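# Shelve the desk flask in the incubator and close it

## Task

Take the flask that sits on the desk and place it in the single empty spot on one of the incubator's shelves. It must rest flat, directly on the shelf, with the same face up that it had on the desk, and no part of it may stick out beyond the shelf's front edge. At the end the incubator must be fully closed: the glass door shut completely, its latch rotated to horizontal, and the outer door shut completely. The other flasks may be pushed a little to make space, but each must finish within about a finger's width of its starting spot, lying flat on a shelf, not on top of another flask, with its original face up; otherwise the task fails. The task also fails if any flask touches the floor, if either incubator door is slammed while opening or closing, or if the robot falls over or is left leaning.

## Robot and tools

Robot: TidyBot++, a mobile base (0.54 m long, 0.50 m wide, 0.38 m tall) on four driven casters, carrying one seven-joint arm with a two-finger gripper. The shoulder sits 0.12 m ahead of the base centre at 0.68 m height. Segments: upper arm 0.42 m, forearm 0.31 m, hand 0.31 m to the hand point. Cameras: base_camera (pinhole, 644x364) and wrist_camera (fisheye, 644x476, looks along the hand). The arm begins folded, hand pointing down, reaching up to 0.08 m beyond the base front.

Frames (metres): base frame has its origin on the floor below the base centre, x forward, y left, z up. hand_pose is reported in it: the point between the finger pads; its z axis runs out along the fingers, and the fingers close along its y axis. The odometry frame is the base frame as it was when the scene began; base_odometry counts wheel rotation only, so slip looks like travel, and heading (rad, left positive, -3.142 to 3.142) drifts a few cm and degrees over many moves. base_tilt is in degrees, forward and right positive.

Tool move: one action plus optional cameras (list of base_camera, wrist_camera, or all; [] means none) and blocking (true or omitted waits for rest; false returns in about 0.5 s while motion continues). Action parts, started together:
- base: an object with any of translate_m (forward +, -2 to 2 m), strafe_m (left +, -2 to 2 m), rotate_rad (counter-clockwise from above +, -6.3 to 6.3 rad). These are relative offsets from where the base last reported itself, along its axes at command start.
- joints: absolute targets by name. joint_1_rad (any angle; vertical axis, positive is clockwise from above, opposite to heading), joint_2_rad (shoulder, -2.249 to 2.249; 0 upright, positive leans forward), joint_3_rad (any angle; upper-arm roll), joint_4_rad (elbow, -2.579 to 2.579; 0 straight, negative bends forward when joint_3 is 3.14), joint_5_rad (any angle; forearm roll), joint_6_rad (wrist, -2.099 to 2.099; negative bends hand forward), joint_7_rad (any angle; hand roll, positive counter-clockwise from above when pointing down; at 1.57 fingers open left/right), gripper_pos (0 open to 1 closed; pad gap about 85 x (1 - gripper_pos) mm). Tolerances: ±0.039 rad for joints 1-4, ±0.095 for 5-7, ±0.03 gripper. Any-angle joints go the short way; send steps under half a turn to go further.
- target: one list of seven numbers, an absolute hand pose in the base frame: x, y, z in metres, then quaternion qw, qx, qy, qz. With target, joints may only contain gripper_pos.
- speeds: caps for this action only: translate_m and strafe_m 0.05 to 0.5 m/s (give a combined move's cap under one key only), rotate_rad 0.1 to 1.57 rad/s.
Unknown keys make a call invalid; out-of-range values get it refused, and a refusal or an uncommanded stop cancels your later calls in that reply.

Tool wait: seconds (0 to 10), cameras; returns state and images, early if motions settle. stop: brakes all running motions; braked ones report stopped and may keep pressing. zoom_image: camera plus region [x0, y0, x1, y1] in pixels, at most 504x504. finished_scene: scene number; irreversible, and the goal must hold with the robot idle.

Result lines: move gives done or the worst status; base_status, joint_status, hand_status report done, moving, off_target (rested away from target, may still push), not_followed (a built-in check withheld the arm, e.g. joint command not followed with a cause for self-collision, or pose unreachable), contact_stop, time_out, torque_fault, limit_stop_at_motor_heat. hand_target is where the hand would be with every joint at its target. on_its_own lists unrequested behaviour. motor_effort gives percent of maximum per motor, peak in brackets. Motor temperatures are listed in joint order; MOTOR HOT appears at 60 °C, and at 75 °C an OVER-TEMPERATURE FAULT lets the arm sag for 30-60 s. ARM HIT means the arm struck the base or itself. pictures lists image order.

Practical notes: hand targets usually land within about 3 cm; correct by adding (desired minus measured hand_pose) to the previous target. To hold still, resend hand_target, not hand_pose, especially while carrying. Loads make the arm sag; never command a loaded joint to its current reading. The arm does not avoid obstacles and keeps pushing if blocked; the base also pushes hard until it times out (about 14 s), and may still say done. A pointing-down hand reaches at most about 0.94 m high, only near the base. Placing: once a held flask touches the shelf, hand_pose stops dropping; watch effort and images. Closed fingertips extend about 20 mm past the hand point. Avoid catching the raised arm while driving or turning (tipping risk), sideways swings with the arm stretched, and fast or jerky door motion. Joint torque limits: 104.5 N m for joints 1-4, 51.3 for 5-7; exceeding one freezes the arm for 10 s. Avoid drops, hard squeezes on resting objects, and strong pushes or twists on the gripper. Thinking time advances the simulation while motions continue.

Each tool is called after "Emit:" by a JSON object that holds its "name" and its "arguments", one argument or row to a line.

## Session

Emit:
{"name": "move", "arguments": {

}}

Scene clock: 0.00 s.
Motor temperatures (°C): [32 21 24 32 35 36 39]
base_odometry: x=+0.000 y=+0.000 heading=+0.000
base_tilt: forward=+0.1 right=-0.3
base_status: not commanded
joint_positions: joint_1_rad=+0.042 joint_2_rad=-0.342 joint_3_rad=+3.141 joint_4_rad=-2.506 joint_5_rad=-0.027 joint_6_rad=-0.916 joint_7_rad=+1.559 gripper_pos=+0.000
joint_status: not commanded
motor_effort: joint_1_rad=+0 joint_2_rad=-1 joint_3_rad=+0 joint_4_rad=+15 joint_5_rad=+1 joint_6_rad=+1 joint_7_rad=+1
hand_pose: x=+0.2581 y=+0.0022 z=+0.5919 quat_wxyz=(-0.010, +0.999, -0.034, +0.031) (m; base frame)
hand_target: x=+0.2583 y=+0.0022 z=+0.5920 quat_wxyz=(-0.010, +0.999, -0.034, +0.031) (m; base frame)
hand_status: not commanded
pictures: base_camera, wrist_camera

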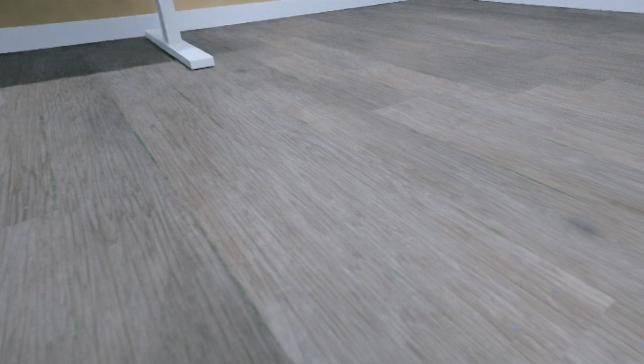

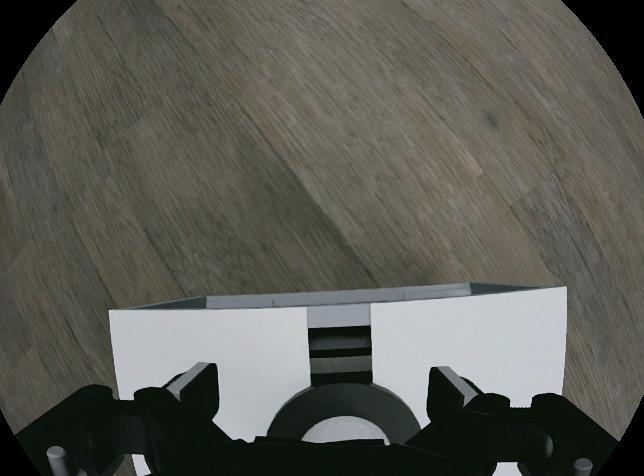

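Emit:
{"name": "move", "arguments": {
  "joints": {"joint_2_rad":-0.6,"joint_4_rad":-2.3,"joint_6_rad":0.0}
}}

Emit:
{"name": "move", "arguments": {
  "base": {"rotate_rad":0.9}
}}

Emit:
{"name": "move", "arguments": {
  "base": {"rotate_rad":-1.8}
}}

Scene clock: 9.43 s.
Motor temperatures (°C): [32 21 24 32 35 36 39]
move: done
base_odometry: x=+0.000 y=+0.000 heading=+0.000
base_tilt: forward=+0.1 right=-0.3
base_status: not commanded
joint_positions: joint_1_rad=+0.042 joint_2_rad=-0.592 joint_3_rad=+3.141 joint_4_rad=-2.307 joint_5_rad=-0.027 joint_6_rad=-0.053 joint_7_rad=+1.559 gripper_pos=+0.000
joint_status: all done
motor_effort: joint_1_rad=-1(1) joint_2_rad=-1(4) joint_3_rad=+0(1) joint_4_rad=+21(22) joint_5_rad=+0(1) joint_6_rad=+9(9) joint_7_rad=+0(1)
hand_pose: x=+0.5003 y=-0.0137 z=+0.9252 quat_wxyz=(+0.000, +0.772, -0.030, +0.634) (m; base frame)
hand_target: x=+0.5016 y=-0.0142 z=+0.9485 quat_wxyz=(+0.001, +0.751, -0.030, +0.660) (m; base frame)
hand_status: not commanded
pictures: base_camera, wrist_camera

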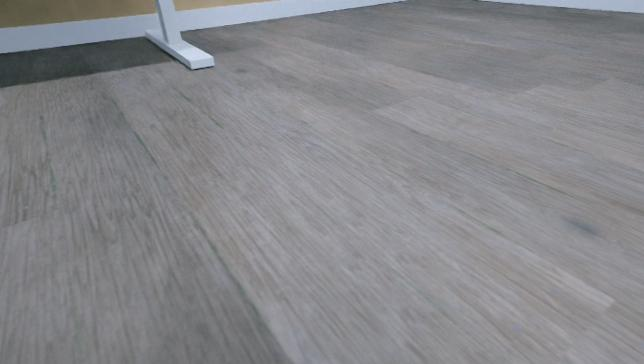

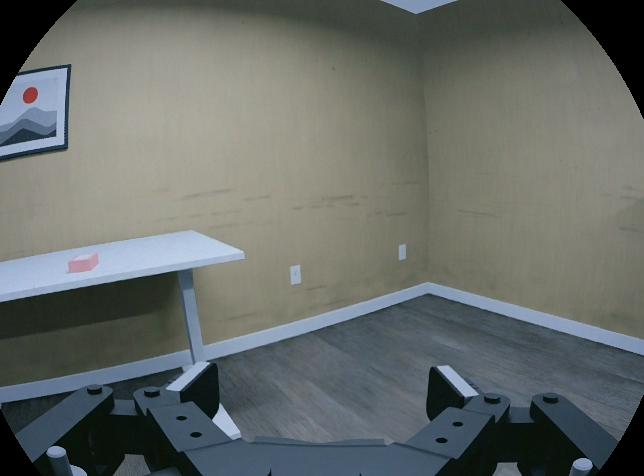

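Scene clock: 11.27 s.
Motor temperatures (°C): [32 21 24 32 35 36 39]
move: done
base_odometry: x=+0.000 y=+0.000 heading=+0.900
base_tilt: forward=+0.0 right=-0.3
base_status: done
joint_positions: joint_1_rad=+0.042 joint_2_rad=-0.592 joint_3_rad=+3.141 joint_4_rad=-2.307 joint_5_rad=-0.027 joint_6_rad=-0.050 joint_7_rad=+1.559 gripper_pos=+0.000
joint_status: not commanded
motor_effort: joint_1_rad=-1(2) joint_2_rad=-1(2) joint_3_rad=+0(2) joint_4_rad=+22(22) joint_5_rad=+0(1) joint_6_rad=+9(9) joint_7_rad=+0(1)
hand_pose: x=+0.5004 y=-0.0137 z=+0.9261 quat_wxyz=(+0.000, +0.771, -0.030, +0.636) (m; base frame)
hand_target: x=+0.5016 y=-0.0142 z=+0.9485 quat_wxyz=(+0.001, +0.751, -0.030, +0.660) (m; base frame)
hand_status: not commanded
pictures: base_camera, wrist_camera

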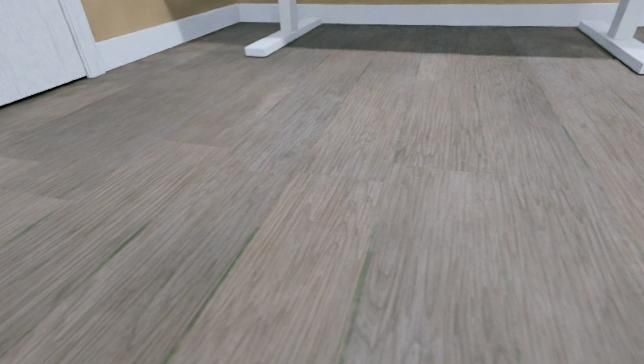

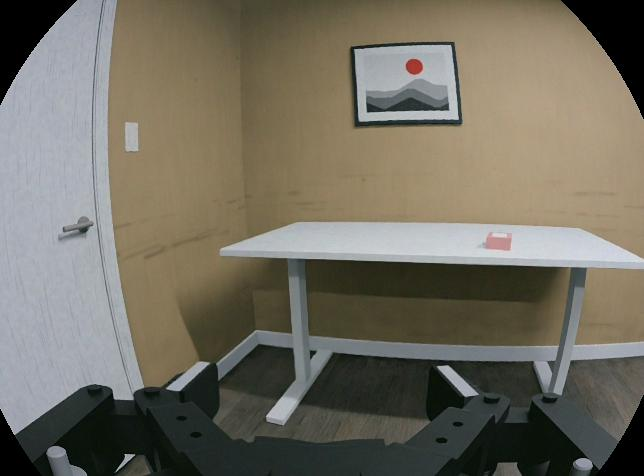

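Scene clock: 13.83 s.
Motor temperatures (°C): [32 21 24 32 35 36 39]
move: done
base_odometry: x=+0.000 y=+0.000 heading=-0.900
base_tilt: forward=+0.1 right=-0.3
base_status: done
joint_positions: joint_1_rad=+0.042 joint_2_rad=-0.592 joint_3_rad=+3.141 joint_4_rad=-2.307 joint_5_rad=-0.027 joint_6_rad=-0.049 joint_7_rad=+1.559 gripper_pos=+0.000
joint_status: not commanded
motor_effort: joint_1_rad=-1(2) joint_2_rad=-1(2) joint_3_rad=+0(2) joint_4_rad=+22(22) joint_5_rad=+1(1) joint_6_rad=+9(9) joint_7_rad=+0(1)
hand_pose: x=+0.5005 y=-0.0136 z=+0.9263 quat_wxyz=(+0.000, +0.771, -0.030, +0.636) (m; base frame)
hand_target: x=+0.5016 y=-0.0142 z=+0.9485 quat_wxyz=(+0.001, +0.751, -0.030, +0.660) (m; base frame)
hand_status: not commanded
pictures: base_camera, wrist_camera

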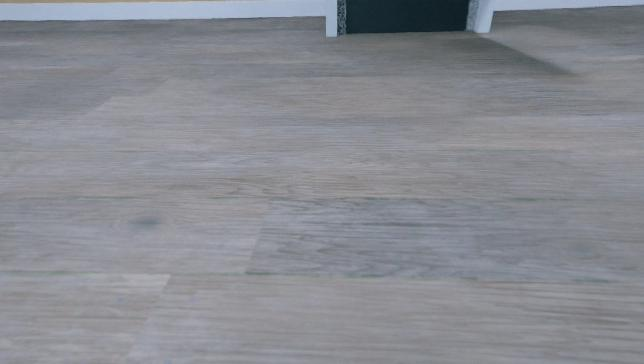

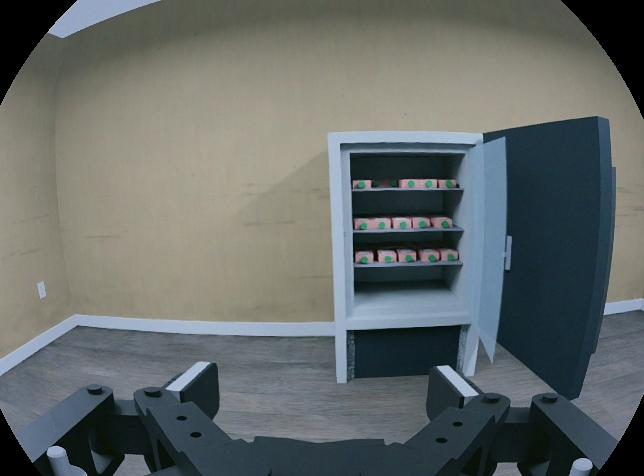

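Emit:
{"name": "zoom_image", "arguments": {
  "camera": "wrist_camera",
  "region": [320, 110, 640, 410]
}}

Emit:
{"name": "move", "arguments": {
  "base": {"rotate_rad":-1.3}
}}

Emit:
{"name": "move", "arguments": {
  "base": {"rotate_rad":-1.3}
}}

Scaled by 1.575.

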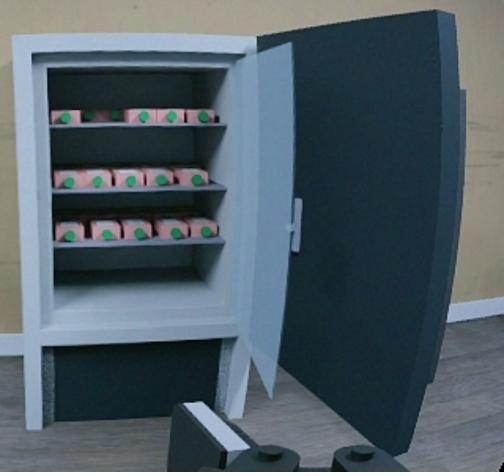

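Scene clock: 24.43 s.
Motor temperatures (°C): [32 21 24 32 35 36 39]
move: done
base_odometry: x=+0.000 y=+0.000 heading=-2.200
base_tilt: forward=+0.0 right=-0.3
base_status: done
joint_positions: joint_1_rad=+0.042 joint_2_rad=-0.592 joint_3_rad=+3.141 joint_4_rad=-2.307 joint_5_rad=-0.027 joint_6_rad=-0.049 joint_7_rad=+1.559 gripper_pos=+0.000
joint_status: not commanded
motor_effort: joint_1_rad=-1(2) joint_2_rad=-1(2) joint_3_rad=+0(1) joint_4_rad=+22(22) joint_5_rad=+0(1) joint_6_rad=+9(9) joint_7_rad=+0(1)
hand_pose: x=+0.5005 y=-0.0136 z=+0.9263 quat_wxyz=(+0.000, +0.771, -0.030, +0.636) (m; base frame)
hand_target: x=+0.5016 y=-0.0142 z=+0.9485 quat_wxyz=(+0.001, +0.751, -0.030, +0.660) (m; base frame)
hand_status: not commanded
pictures: base_camera, wrist_camera

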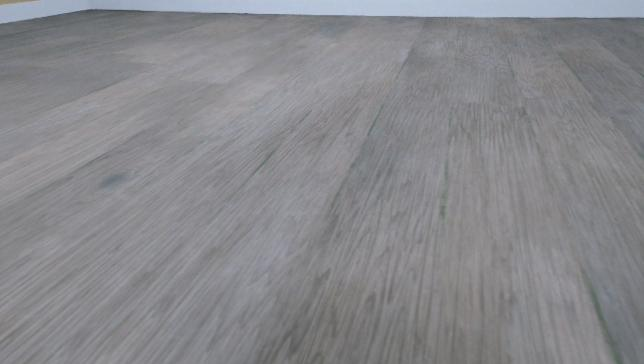

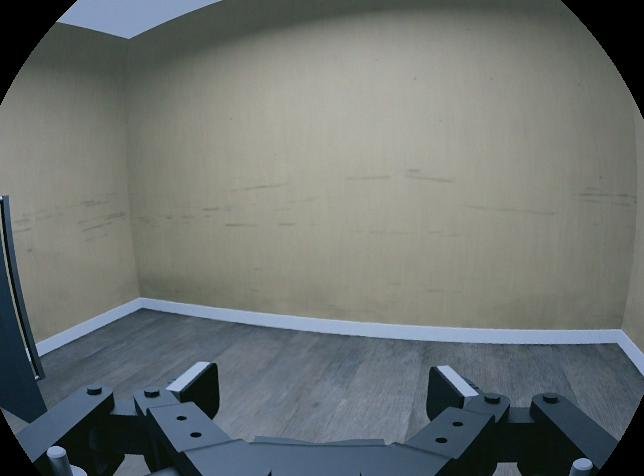

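Scene clock: 26.53 s.
Motor temperatures (°C): [32 21 24 32 35 36 39]
move: done
base_odometry: x=+0.000 y=+0.000 heading=+2.784
base_tilt: forward=+0.0 right=-0.3
base_status: done
joint_positions: joint_1_rad=+0.042 joint_2_rad=-0.592 joint_3_rad=+3.141 joint_4_rad=-2.307 joint_5_rad=-0.027 joint_6_rad=-0.049 joint_7_rad=+1.559 gripper_pos=+0.000
joint_status: not commanded
motor_effort: joint_1_rad=-1(2) joint_2_rad=-1(2) joint_3_rad=-1(2) joint_4_rad=+22(23) joint_5_rad=+0(1) joint_6_rad=+9(9) joint_7_rad=+0(1)
hand_pose: x=+0.5005 y=-0.0137 z=+0.9264 quat_wxyz=(+0.000, +0.771, -0.030, +0.636) (m; base frame)
hand_target: x=+0.5016 y=-0.0142 z=+0.9485 quat_wxyz=(+0.001, +0.751, -0.030, +0.660) (m; base frame)
hand_status: not commanded
pictures: base_camera, wrist_camera

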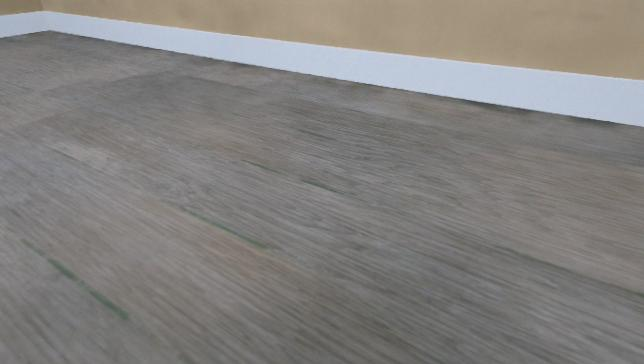

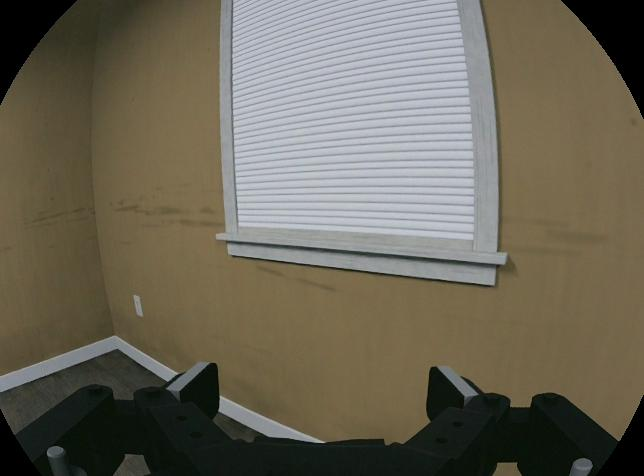

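Emit:
{"name": "move", "arguments": {
  "base": {"rotate_rad":-1.884},
  "cameras": []
}}

Emit:
{"name": "move", "arguments": {
  "base": {"translate_m":0.9,"strafe_m":-0.8}
}}

Emit:
{"name": "zoom_image", "arguments": {
  "camera": "wrist_camera",
  "region": [200, 200, 440, 370]
}}

Scene clock: 50.83 s.
Motor temperatures (°C): [32 21 24 32 35 36 39]
move: done
base_odometry: x=+0.000 y=+0.000 heading=+0.900
base_tilt: forward=+0.0 right=-0.4
base_status: done
joint_positions: joint_1_rad=+0.042 joint_2_rad=-0.592 joint_3_rad=+3.141 joint_4_rad=-2.307 joint_5_rad=-0.027 joint_6_rad=-0.049 joint_7_rad=+1.559 gripper_pos=+0.000
joint_status: not commanded
motor_effort: joint_1_rad=+0(2) joint_2_rad=-1(2) joint_3_rad=+0(2) joint_4_rad=+22(23) joint_5_rad=+0(1) joint_6_rad=+9(9) joint_7_rad=+1(1)
hand_pose: x=+0.5005 y=-0.0137 z=+0.9264 quat_wxyz=(+0.000, +0.771, -0.030, +0.636) (m; base frame)
hand_target: x=+0.5016 y=-0.0142 z=+0.9485 quat_wxyz=(+0.001, +0.751, -0.030, +0.660) (m; base frame)
hand_status: not commanded
pictures: none
No camera images: "cameras" was empty.

Scene clock: 54.63 s.
Motor temperatures (°C): [32 21 24 32 35 36 39]
move: done
base_odometry: x=+1.186 y=+0.208 heading=+0.900
base_tilt: forward=+0.1 right=-0.3
base_status: done
joint_positions: joint_1_rad=+0.042 joint_2_rad=-0.596 joint_3_rad=+3.141 joint_4_rad=-2.307 joint_5_rad=-0.027 joint_6_rad=-0.047 joint_7_rad=+1.559 gripper_pos=+0.000
joint_status: not commanded
motor_effort: joint_1_rad=-1(1) joint_2_rad=-1(3) joint_3_rad=+0(2) joint_4_rad=+22(23) joint_5_rad=+0(1) joint_6_rad=+9(9) joint_7_rad=+1(1)
hand_pose: x=+0.4997 y=-0.0136 z=+0.9283 quat_wxyz=(+0.000, +0.769, -0.030, +0.638) (m; base frame)
hand_target: x=+0.5016 y=-0.0142 z=+0.9485 quat_wxyz=(+0.001, +0.751, -0.030, +0.660) (m; base frame)
hand_status: not commanded
pictures: base_camera, wrist_camera

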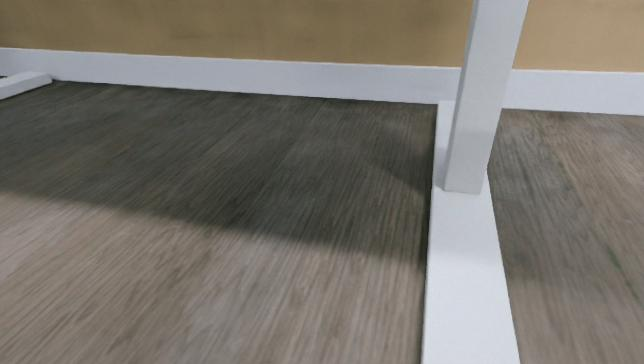

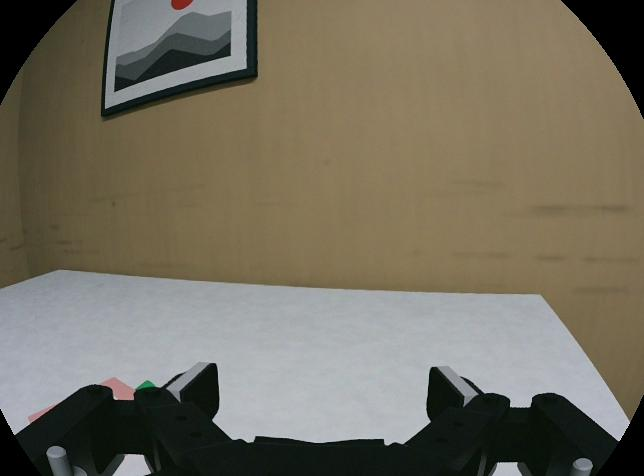

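Scaled by 2.100.

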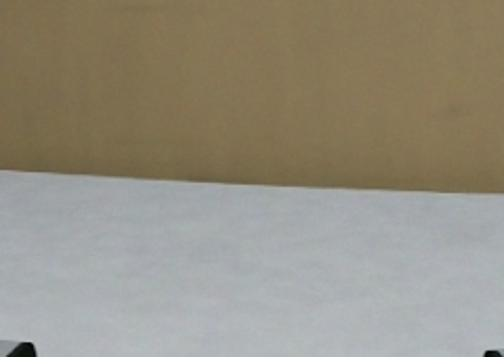

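Emit:
{"name": "move", "arguments": {
  "base": {"translate_m":-0.25,"strafe_m":0.2,"rotate_rad":-0.165},
  "joints": {"joint_6_rad":-0.4}
}}

Emit:
{"name": "zoom_image", "arguments": {
  "camera": "wrist_camera",
  "region": [200, 150, 440, 390]
}}

Scene clock: 75.60 s.
Motor temperatures (°C): [32 21 24 32 35 36 39]
move: done
base_odometry: x=+0.874 y=+0.137 heading=+0.734
base_tilt: forward=+0.0 right=-0.3
base_status: done
joint_positions: joint_1_rad=+0.042 joint_2_rad=-0.600 joint_3_rad=+3.141 joint_4_rad=-2.306 joint_5_rad=-0.027 joint_6_rad=-0.371 joint_7_rad=+1.559 gripper_pos=+0.000
joint_status: all done
motor_effort: joint_1_rad=+0(1) joint_2_rad=+0(3) joint_3_rad=-1(2) joint_4_rad=+22(24) joint_5_rad=+0(1) joint_6_rad=+8(10) joint_7_rad=+0(1)
hand_pose: x=+0.4649 y=-0.0097 z=+0.8357 quat_wxyz=(-0.003, +0.861, -0.031, +0.508) (m; base frame)
hand_target: x=+0.4618 y=-0.0094 z=+0.8315 quat_wxyz=(-0.003, +0.867, -0.031, +0.498) (m; base frame)
hand_status: not commanded
pictures: base_camera, wrist_camera

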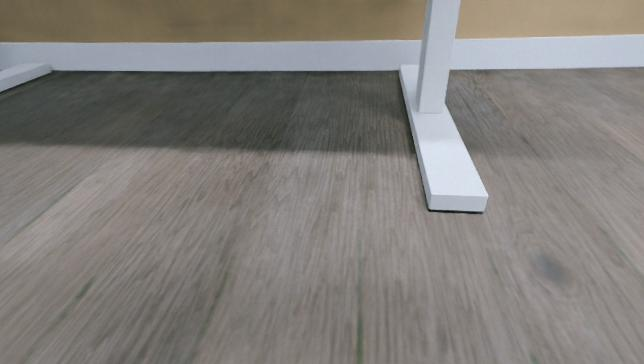

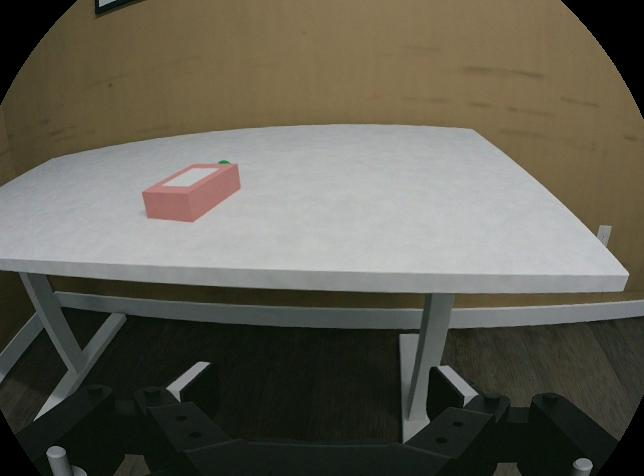

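Scaled by 2.100.

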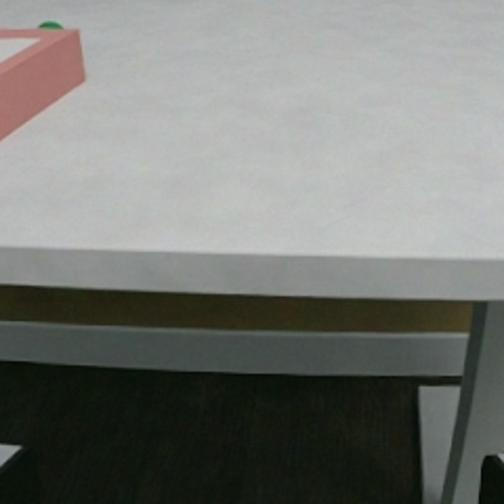

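Emit:
{"name": "zoom_image", "arguments": {
  "camera": "wrist_camera",
  "region": [120, 130, 270, 240]
}}

Scaled by 3.360.

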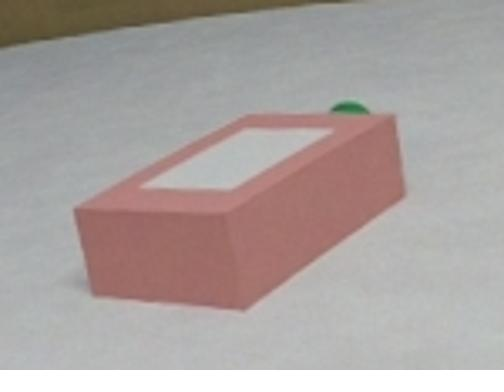

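Emit:
{"name": "move", "arguments": {
  "joints": {"joint_1_rad":0.0,"joint_2_rad":0.17,"joint_3_rad":3.1416,"joint_4_rad":-0.95,"joint_5_rad":0.0,"joint_6_rad":-2.02}
}}

Emit:
{"name": "move", "arguments": {
  "base": {"translate_m":0.27,"strafe_m":0.15}
}}

Scene clock: 143.97 s.
Motor temperatures (°C): [32 21 24 32 35 36 39]
move: done
base_odometry: x=+0.874 y=+0.137 heading=+0.734
base_tilt: forward=+0.0 right=-0.2
base_status: not commanded
joint_positions: joint_1_rad=+0.016 joint_2_rad=+0.160 joint_3_rad=+3.141 joint_4_rad=-0.968 joint_5_rad=-0.027 joint_6_rad=-1.966 joint_7_rad=+1.559 gripper_pos=+0.000
joint_status: all done
motor_effort: joint_1_rad=+0(2) joint_2_rad=-21(22) joint_3_rad=-1(2) joint_4_rad=+16(23) joint_5_rad=+0(1) joint_6_rad=+1(9) joint_7_rad=+1(1)
hand_pose: x=+0.4850 y=+0.0036 z=+0.9208 quat_wxyz=(-0.012, +1.000, -0.008, +0.023) (m; base frame)
hand_target: x=+0.4736 y=+0.0013 z=+0.9222 quat_wxyz=(+0.000, +1.000, -0.006, +0.001) (m; base frame)
hand_status: not commanded
pictures: base_camera, wrist_camera

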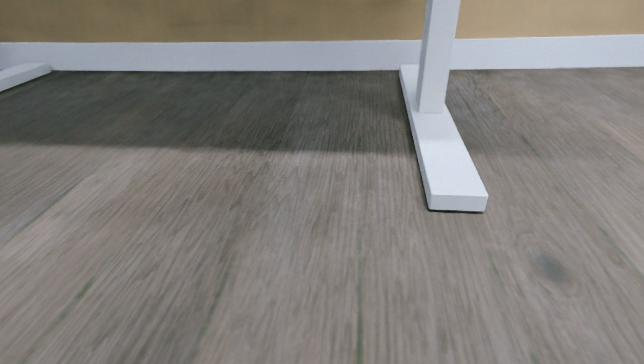

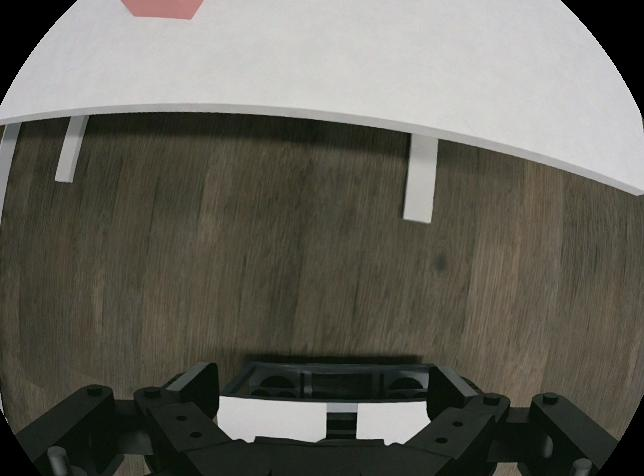

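Scene clock: 145.87 s.
Motor temperatures (°C): [32 21 24 32 35 36 39]
move: done
base_odometry: x=+0.974 y=+0.429 heading=+0.735
base_tilt: forward=+0.0 right=-0.3
base_status: done
joint_positions: joint_1_rad=+0.009 joint_2_rad=+0.177 joint_3_rad=+3.141 joint_4_rad=-0.967 joint_5_rad=-0.027 joint_6_rad=-1.972 joint_7_rad=+1.559 gripper_pos=+0.000
joint_status: not commanded
motor_effort: joint_1_rad=-1(3) joint_2_rad=-22(25) joint_3_rad=-1(2) joint_4_rad=+15(16) joint_5_rad=+0(1) joint_6_rad=+0(1) joint_7_rad=+0(1)
hand_pose: x=+0.4874 y=+0.0060 z=+0.9151 quat_wxyz=(-0.012, +1.000, -0.005, +0.013) (m; base frame)
hand_target: x=+0.4736 y=+0.0013 z=+0.9222 quat_wxyz=(+0.000, +1.000, -0.006, +0.001) (m; base frame)
hand_status: not commanded
pictures: base_camera, wrist_camera

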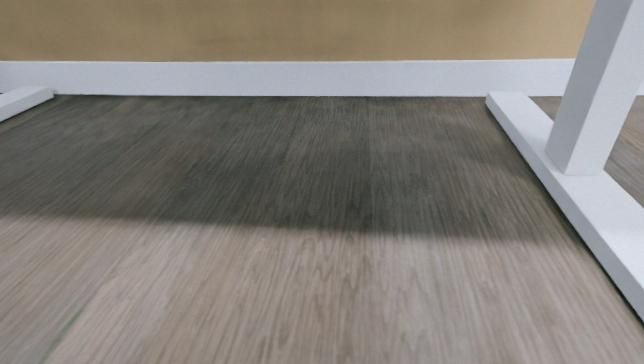

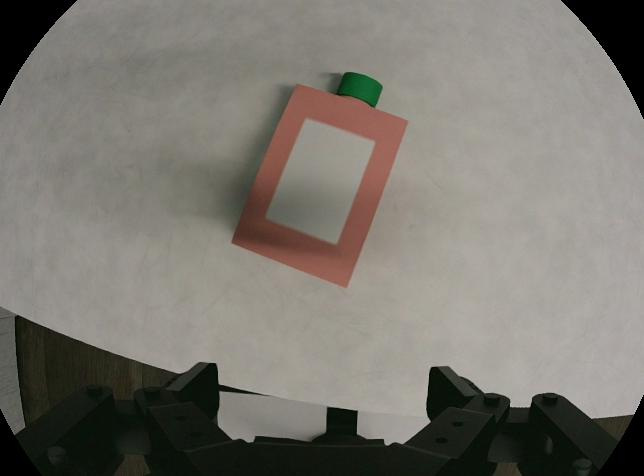

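Emit:
{"name": "move", "arguments": {
  "base": {"translate_m":0.09},
  "joints": {"joint_7_rad":1.21,"joint_6_rad":-2.045,"joint_1_rad":-0.01}
}}

Scene clock: 157.63 s.
Motor temperatures (°C): [32 21 24 32 35 35 39]
move: done
base_odometry: x=+1.040 y=+0.489 heading=+0.735
base_tilt: forward=+0.0 right=-0.3
base_status: done
joint_positions: joint_1_rad=+0.004 joint_2_rad=+0.182 joint_3_rad=+3.141 joint_4_rad=-0.965 joint_5_rad=-0.027 joint_6_rad=-2.000 joint_7_rad=+1.266 gripper_pos=+0.000
joint_status: all done
motor_effort: joint_1_rad=-1(1) joint_2_rad=-22(27) joint_3_rad=-1(2) joint_4_rad=+15(16) joint_5_rad=+0(0) joint_6_rad=+0(2) joint_7_rad=+0(1)
hand_pose: x=+0.4801 y=+0.0078 z=+0.9135 quat_wxyz=(-0.012, +0.989, -0.148, -0.005) (m; base frame)
hand_target: x=+0.4658 y=+0.0048 z=+0.9223 quat_wxyz=(+0.002, +0.985, -0.174, -0.012) (m; base frame)
hand_status: not commanded
pictures: base_camera, wrist_camera

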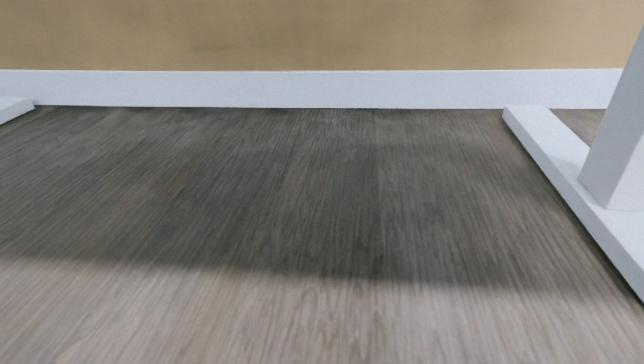

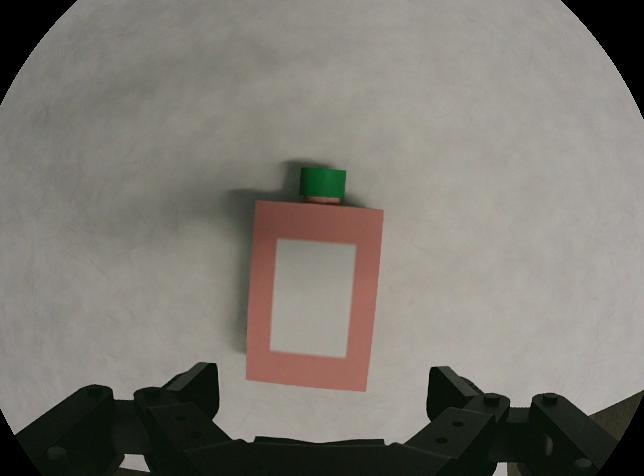

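Emit:
{"name": "move", "arguments": {
  "joints": {"joint_1_rad":0.005,"joint_2_rad":0.177,"joint_4_rad":-1.205,"joint_6_rad":-1.75,"joint_7_rad":1.16}
}}

Scene clock: 176.70 s.
Motor temperatures (°C): [32 21 24 32 35 35 39]
move: done
base_odometry: x=+1.040 y=+0.489 heading=+0.735
base_tilt: forward=+0.1 right=-0.3
base_status: not commanded
joint_positions: joint_1_rad=+0.004 joint_2_rad=+0.183 joint_3_rad=+3.141 joint_4_rad=-1.193 joint_5_rad=-0.027 joint_6_rad=-1.804 joint_7_rad=+1.238 gripper_pos=+0.000
joint_status: all done
motor_effort: joint_1_rad=-1(1) joint_2_rad=-23(24) joint_3_rad=-1(2) joint_4_rad=+16(17) joint_5_rad=+0(0) joint_6_rad=+0(1) joint_7_rad=+0(1)
hand_pose: x=+0.4921 y=+0.0084 z=+0.8456 quat_wxyz=(-0.010, +0.986, -0.164, -0.021) (m; base frame)
hand_target: x=+0.5048 y=-0.0006 z=+0.8437 quat_wxyz=(-0.001, +0.978, -0.206, +0.005) (m; base frame)
hand_status: not commanded
pictures: base_camera, wrist_camera

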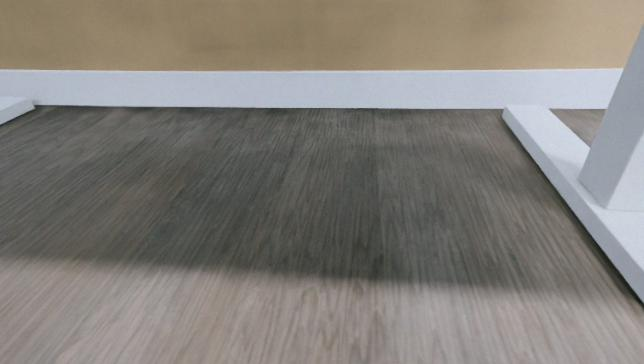

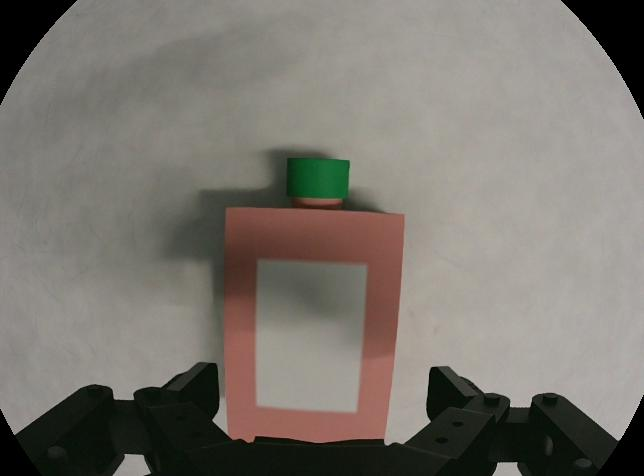

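Emit:
{"name": "move", "arguments": {
  "base": {"translate_m":0.022},
  "joints": {"joint_7_rad":1.13}
}}

Scene clock: 190.20 s.
Motor temperatures (°C): [32 21 24 32 35 35 39]
move: done
base_odometry: x=+1.057 y=+0.504 heading=+0.735
base_tilt: forward=+0.1 right=-0.3
base_status: done
joint_positions: joint_1_rad=+0.004 joint_2_rad=+0.189 joint_3_rad=+3.141 joint_4_rad=-1.195 joint_5_rad=-0.027 joint_6_rad=-1.795 joint_7_rad=+1.201 gripper_pos=+0.000
joint_status: all done
motor_effort: joint_1_rad=+0(1) joint_2_rad=-23(27) joint_3_rad=-1(2) joint_4_rad=+16(17) joint_5_rad=+0(1) joint_6_rad=+0(1) joint_7_rad=+0(1)
hand_pose: x=+0.4952 y=+0.0084 z=+0.8423 quat_wxyz=(-0.009, +0.983, -0.183, -0.021) (m; base frame)
hand_target: x=+0.5048 y=-0.0006 z=+0.8437 quat_wxyz=(-0.001, +0.975, -0.221, +0.005) (m; base frame)
hand_status: not commanded
pictures: base_camera, wrist_camera

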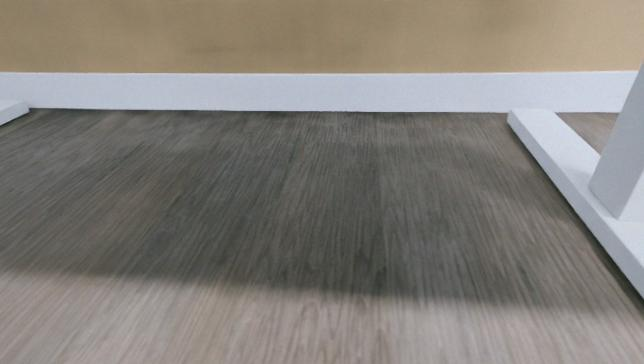

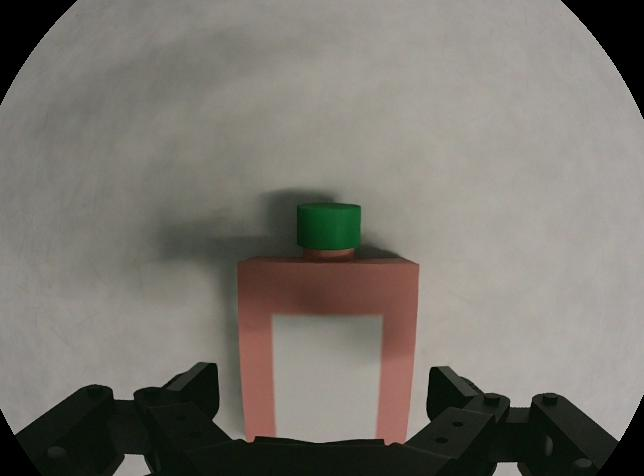

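Emit:
{"name": "move", "arguments": {
  "joints": {"joint_2_rad":0.165,"joint_4_rad":-1.30,"joint_6_rad":-1.62}
}}

Scene clock: 200.80 s.
Motor temperatures (°C): [32 21 24 32 35 35 39]
move: done
base_odometry: x=+1.057 y=+0.504 heading=+0.735
base_tilt: forward=+0.1 right=-0.4
base_status: not commanded
joint_positions: joint_1_rad=+0.004 joint_2_rad=+0.185 joint_3_rad=+3.141 joint_4_rad=-1.290 joint_5_rad=-0.027 joint_6_rad=-1.673 joint_7_rad=+1.201 gripper_pos=+0.000
joint_status: all done
motor_effort: joint_1_rad=-1(1) joint_2_rad=-23(25) joint_3_rad=-2(2) joint_4_rad=+17(18) joint_5_rad=+0(1) joint_6_rad=+0(1) joint_7_rad=+0(1)
hand_pose: x=+0.5073 y=+0.0085 z=+0.8143 quat_wxyz=(-0.013, +0.983, -0.184, -0.006) (m; base frame)
hand_target: x=+0.5183 y=-0.0006 z=+0.8193 quat_wxyz=(-0.006, +0.975, -0.221, +0.028) (m; base frame)
hand_status: not commanded
pictures: base_camera, wrist_camera

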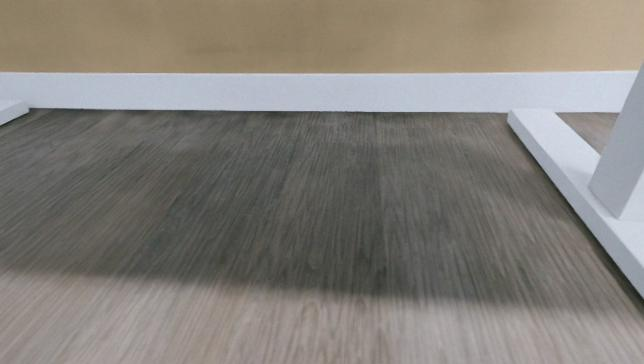

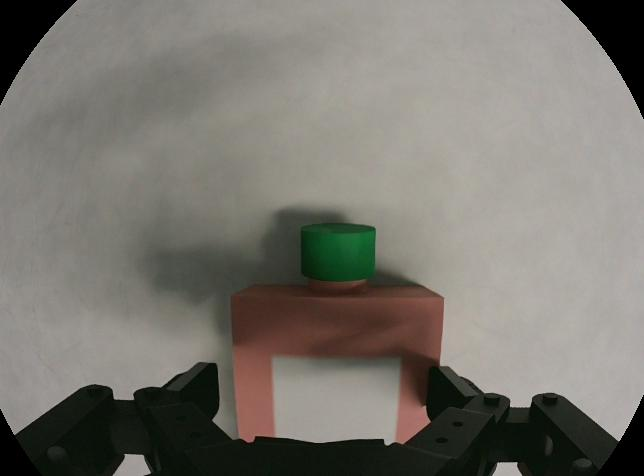

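Emit:
{"name": "move", "arguments": {
  "joints": {"gripper_pos":0.3}
}}

Scene clock: 206.60 s.
Motor temperatures (°C): [32 21 24 32 35 35 39]
move: done
base_odometry: x=+1.057 y=+0.504 heading=+0.735
base_tilt: forward=+0.1 right=-0.3
base_status: not commanded
joint_positions: joint_1_rad=+0.004 joint_2_rad=+0.170 joint_3_rad=+3.141 joint_4_rad=-1.289 joint_5_rad=-0.026 joint_6_rad=-1.671 joint_7_rad=+1.201 gripper_pos=+0.300
joint_status: all done
motor_effort: joint_1_rad=+0(3) joint_2_rad=-21(23) joint_3_rad=-2(2) joint_4_rad=+15(17) joint_5_rad=-1(3) joint_6_rad=+1(1) joint_7_rad=+1(1)
hand_pose: x=+0.5061 y=+0.0083 z=+0.8202 quat_wxyz=(-0.014, +0.983, -0.184, +0.003) (m; base frame)
hand_target: x=+0.5183 y=-0.0006 z=+0.8193 quat_wxyz=(-0.006, +0.975, -0.221, +0.028) (m; base frame)
hand_status: not commanded
pictures: base_camera, wrist_camera

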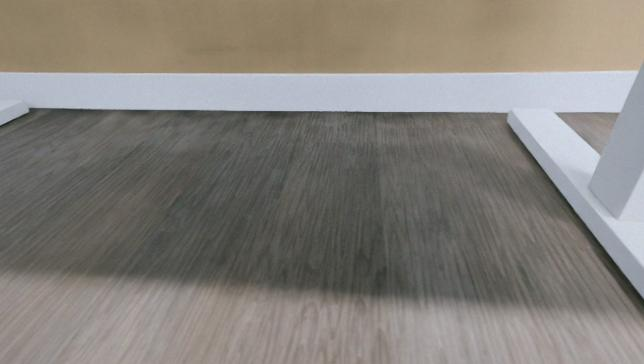

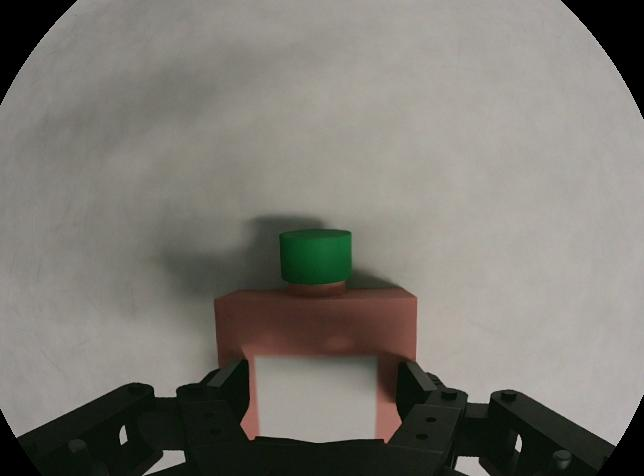

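Emit:
{"name": "move", "arguments": {
  "joints": {"gripper_pos":0.0},
  "cameras": []
}}

Emit:
{"name": "move", "arguments": {
  "joints": {"joint_2_rad":0.165,"joint_4_rad":-1.28,"joint_6_rad":-1.64}
}}

Scene clock: 219.00 s.
Motor temperatures (°C): [32 21 24 32 35 35 39]
move: done
base_odometry: x=+1.057 y=+0.504 heading=+0.735
base_tilt: forward=+0.1 right=-0.3
base_status: not commanded
joint_positions: joint_1_rad=+0.004 joint_2_rad=+0.170 joint_3_rad=+3.141 joint_4_rad=-1.292 joint_5_rad=-0.026 joint_6_rad=-1.670 joint_7_rad=+1.201 gripper_pos=+0.000
joint_status: all done
motor_effort: joint_1_rad=+0(1) joint_2_rad=-23(23) joint_3_rad=-1(1) joint_4_rad=+17(17) joint_5_rad=+0(0) joint_6_rad=+0(1) joint_7_rad=+0(1)
hand_pose: x=+0.5058 y=+0.0083 z=+0.8195 quat_wxyz=(-0.014, +0.983, -0.184, +0.002) (m; base frame)
hand_target: x=+0.5183 y=-0.0006 z=+0.8193 quat_wxyz=(-0.006, +0.975, -0.221, +0.028) (m; base frame)
hand_status: not commanded
pictures: none
No camera images: "cameras" was empty.

Scene clock: 219.57 s.
Motor temperatures (°C): [32 21 24 32 35 35 39]
move: done
base_odometry: x=+1.057 y=+0.504 heading=+0.735
base_tilt: forward=+0.0 right=-0.3
base_status: not commanded
joint_positions: joint_1_rad=+0.004 joint_2_rad=+0.170 joint_3_rad=+3.141 joint_4_rad=-1.285 joint_5_rad=-0.026 joint_6_rad=-1.670 joint_7_rad=+1.201 gripper_pos=+0.000
joint_status: all done
motor_effort: joint_1_rad=+0(1) joint_2_rad=-23(24) joint_3_rad=-1(2) joint_4_rad=+16(18) joint_5_rad=+0(0) joint_6_rad=+0(1) joint_7_rad=+0(1)
hand_pose: x=+0.5075 y=+0.0083 z=+0.8214 quat_wxyz=(-0.014, +0.983, -0.184, +0.005) (m; base frame)
hand_target: x=+0.5176 y=-0.0006 z=+0.8255 quat_wxyz=(-0.006, +0.975, -0.221, +0.028) (m; base frame)
hand_status: not commanded
pictures: base_camera, wrist_camera

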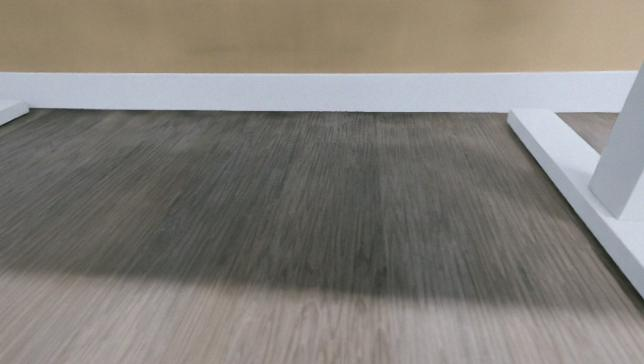

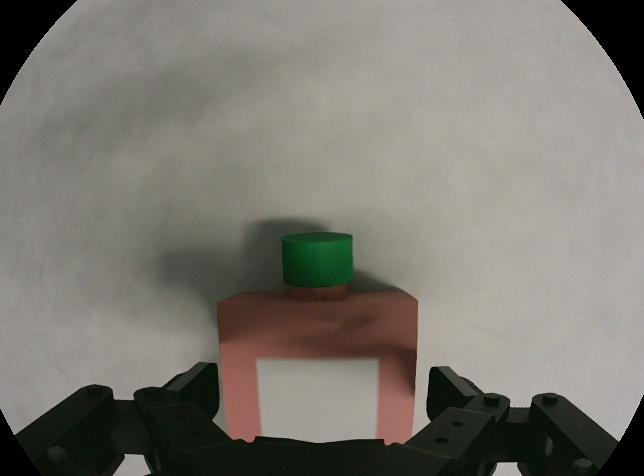

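Emit:
{"name": "move", "arguments": {
  "joints": {"joint_2_rad":0.148,"joint_4_rad":-1.405,"joint_6_rad":-1.53}
}}

Scene clock: 225.47 s.
Motor temperatures (°C): [32 21 24 32 35 35 39]
move: done
base_odometry: x=+1.057 y=+0.504 heading=+0.735
base_tilt: forward=+0.1 right=-0.2
base_status: not commanded
joint_positions: joint_1_rad=+0.004 joint_2_rad=+0.137 joint_3_rad=+3.141 joint_4_rad=-1.367 joint_5_rad=-0.027 joint_6_rad=-1.582 joint_7_rad=+1.201 gripper_pos=+0.000
joint_status: all done
motor_effort: joint_1_rad=-1(1) joint_2_rad=-16(23) joint_3_rad=-1(2) joint_4_rad=+13(17) joint_5_rad=+1(4) joint_6_rad=+1(1) joint_7_rad=+0(1)
hand_pose: x=+0.5076 y=+0.0085 z=+0.8092 quat_wxyz=(-0.018, +0.982, -0.185, +0.025) (m; base frame)
hand_target: x=+0.5136 y=-0.0006 z=+0.7928 quat_wxyz=(-0.006, +0.975, -0.221, +0.029) (m; base frame)
hand_status: not commanded
pictures: base_camera, wrist_camera

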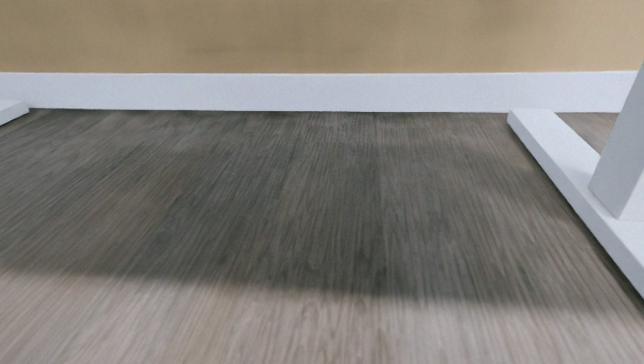

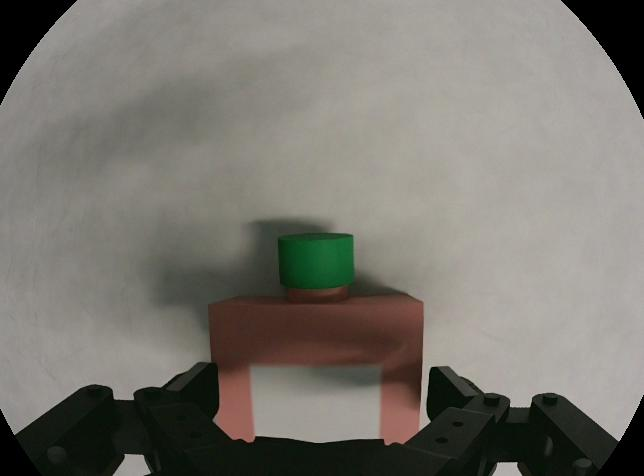

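Emit:
{"name": "move", "arguments": {
  "joints": {"joint_2_rad":0.165,"joint_4_rad":-1.28,"joint_6_rad":-1.62},
  "cameras": []
}}

Emit:
{"name": "move", "arguments": {
  "base": {"strafe_m":0.006}
}}

Scene clock: 232.83 s.
Motor temperatures (°C): [32 21 24 32 35 35 39]
move: done
base_odometry: x=+1.057 y=+0.504 heading=+0.735
base_tilt: forward=+0.1 right=-0.3
base_status: not commanded
joint_positions: joint_1_rad=+0.004 joint_2_rad=+0.163 joint_3_rad=+3.141 joint_4_rad=-1.296 joint_5_rad=-0.027 joint_6_rad=-1.586 joint_7_rad=+1.201 gripper_pos=+0.000
joint_status: all done
motor_effort: joint_1_rad=-1(1) joint_2_rad=-23(24) joint_3_rad=-1(2) joint_4_rad=+17(18) joint_5_rad=+0(1) joint_6_rad=+1(2) joint_7_rad=+0(1)
hand_pose: x=+0.5298 y=+0.0084 z=+0.8222 quat_wxyz=(-0.022, +0.982, -0.184, +0.045) (m; base frame)
hand_target: x=+0.5238 y=-0.0007 z=+0.8259 quat_wxyz=(-0.008, +0.975, -0.221, +0.037) (m; base frame)
hand_status: not commanded
pictures: none
No camera images: "cameras" was empty.

Scene clock: 233.40 s.
Motor temperatures (°C): [32 21 24 32 35 35 39]
move: done
base_odometry: x=+1.053 y=+0.509 heading=+0.735
base_tilt: forward=+0.1 right=-0.4
base_status: done
joint_positions: joint_1_rad=+0.004 joint_2_rad=+0.164 joint_3_rad=+3.141 joint_4_rad=-1.296 joint_5_rad=-0.027 joint_6_rad=-1.586 joint_7_rad=+1.201 gripper_pos=+0.000
joint_status: not commanded
motor_effort: joint_1_rad=+0(3) joint_2_rad=-23(25) joint_3_rad=-1(3) joint_4_rad=+17(18) joint_5_rad=-1(1) joint_6_rad=+1(2) joint_7_rad=+1(1)
hand_pose: x=+0.5298 y=+0.0084 z=+0.8221 quat_wxyz=(-0.022, +0.982, -0.184, +0.045) (m; base frame)
hand_target: x=+0.5238 y=-0.0007 z=+0.8259 quat_wxyz=(-0.008, +0.975, -0.221, +0.037) (m; base frame)
hand_status: not commanded
pictures: base_camera, wrist_camera

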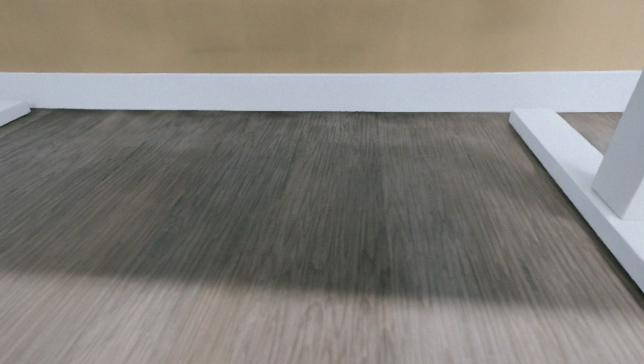

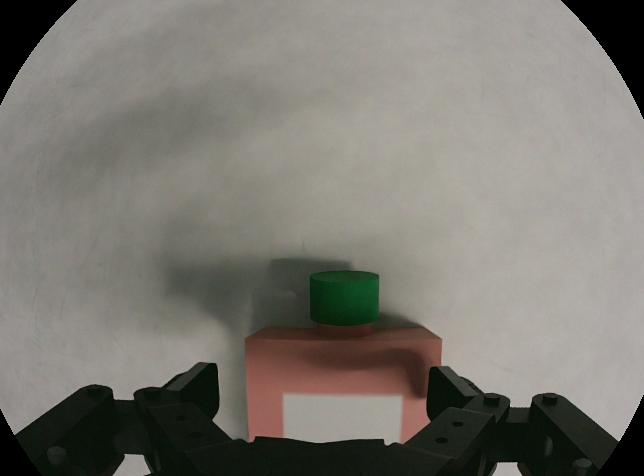

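Emit:
{"name": "move", "arguments": {
  "joints": {"joint_6_rad":-1.72}
}}

Scene clock: 240.97 s.
Motor temperatures (°C): [32 21 24 32 35 35 39]
move: done
base_odometry: x=+1.053 y=+0.509 heading=+0.735
base_tilt: forward=+0.0 right=-0.3
base_status: not commanded
joint_positions: joint_1_rad=+0.004 joint_2_rad=+0.164 joint_3_rad=+3.141 joint_4_rad=-1.295 joint_5_rad=-0.027 joint_6_rad=-1.692 joint_7_rad=+1.201 gripper_pos=+0.000
joint_status: all done
motor_effort: joint_1_rad=-1(1) joint_2_rad=-23(24) joint_3_rad=-1(1) joint_4_rad=+17(18) joint_5_rad=+0(1) joint_6_rad=+0(2) joint_7_rad=+0(1)
hand_pose: x=+0.4973 y=+0.0084 z=+0.8210 quat_wxyz=(-0.012, +0.983, -0.184, -0.007) (m; base frame)
hand_target: x=+0.4927 y=-0.0005 z=+0.8251 quat_wxyz=(+0.003, +0.975, -0.221, -0.011) (m; base frame)
hand_status: not commanded
pictures: base_camera, wrist_camera

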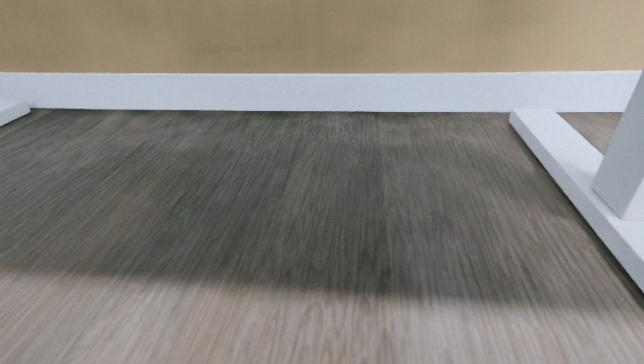

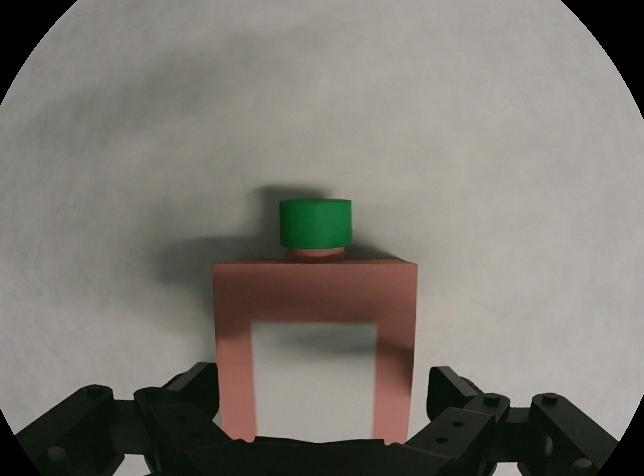

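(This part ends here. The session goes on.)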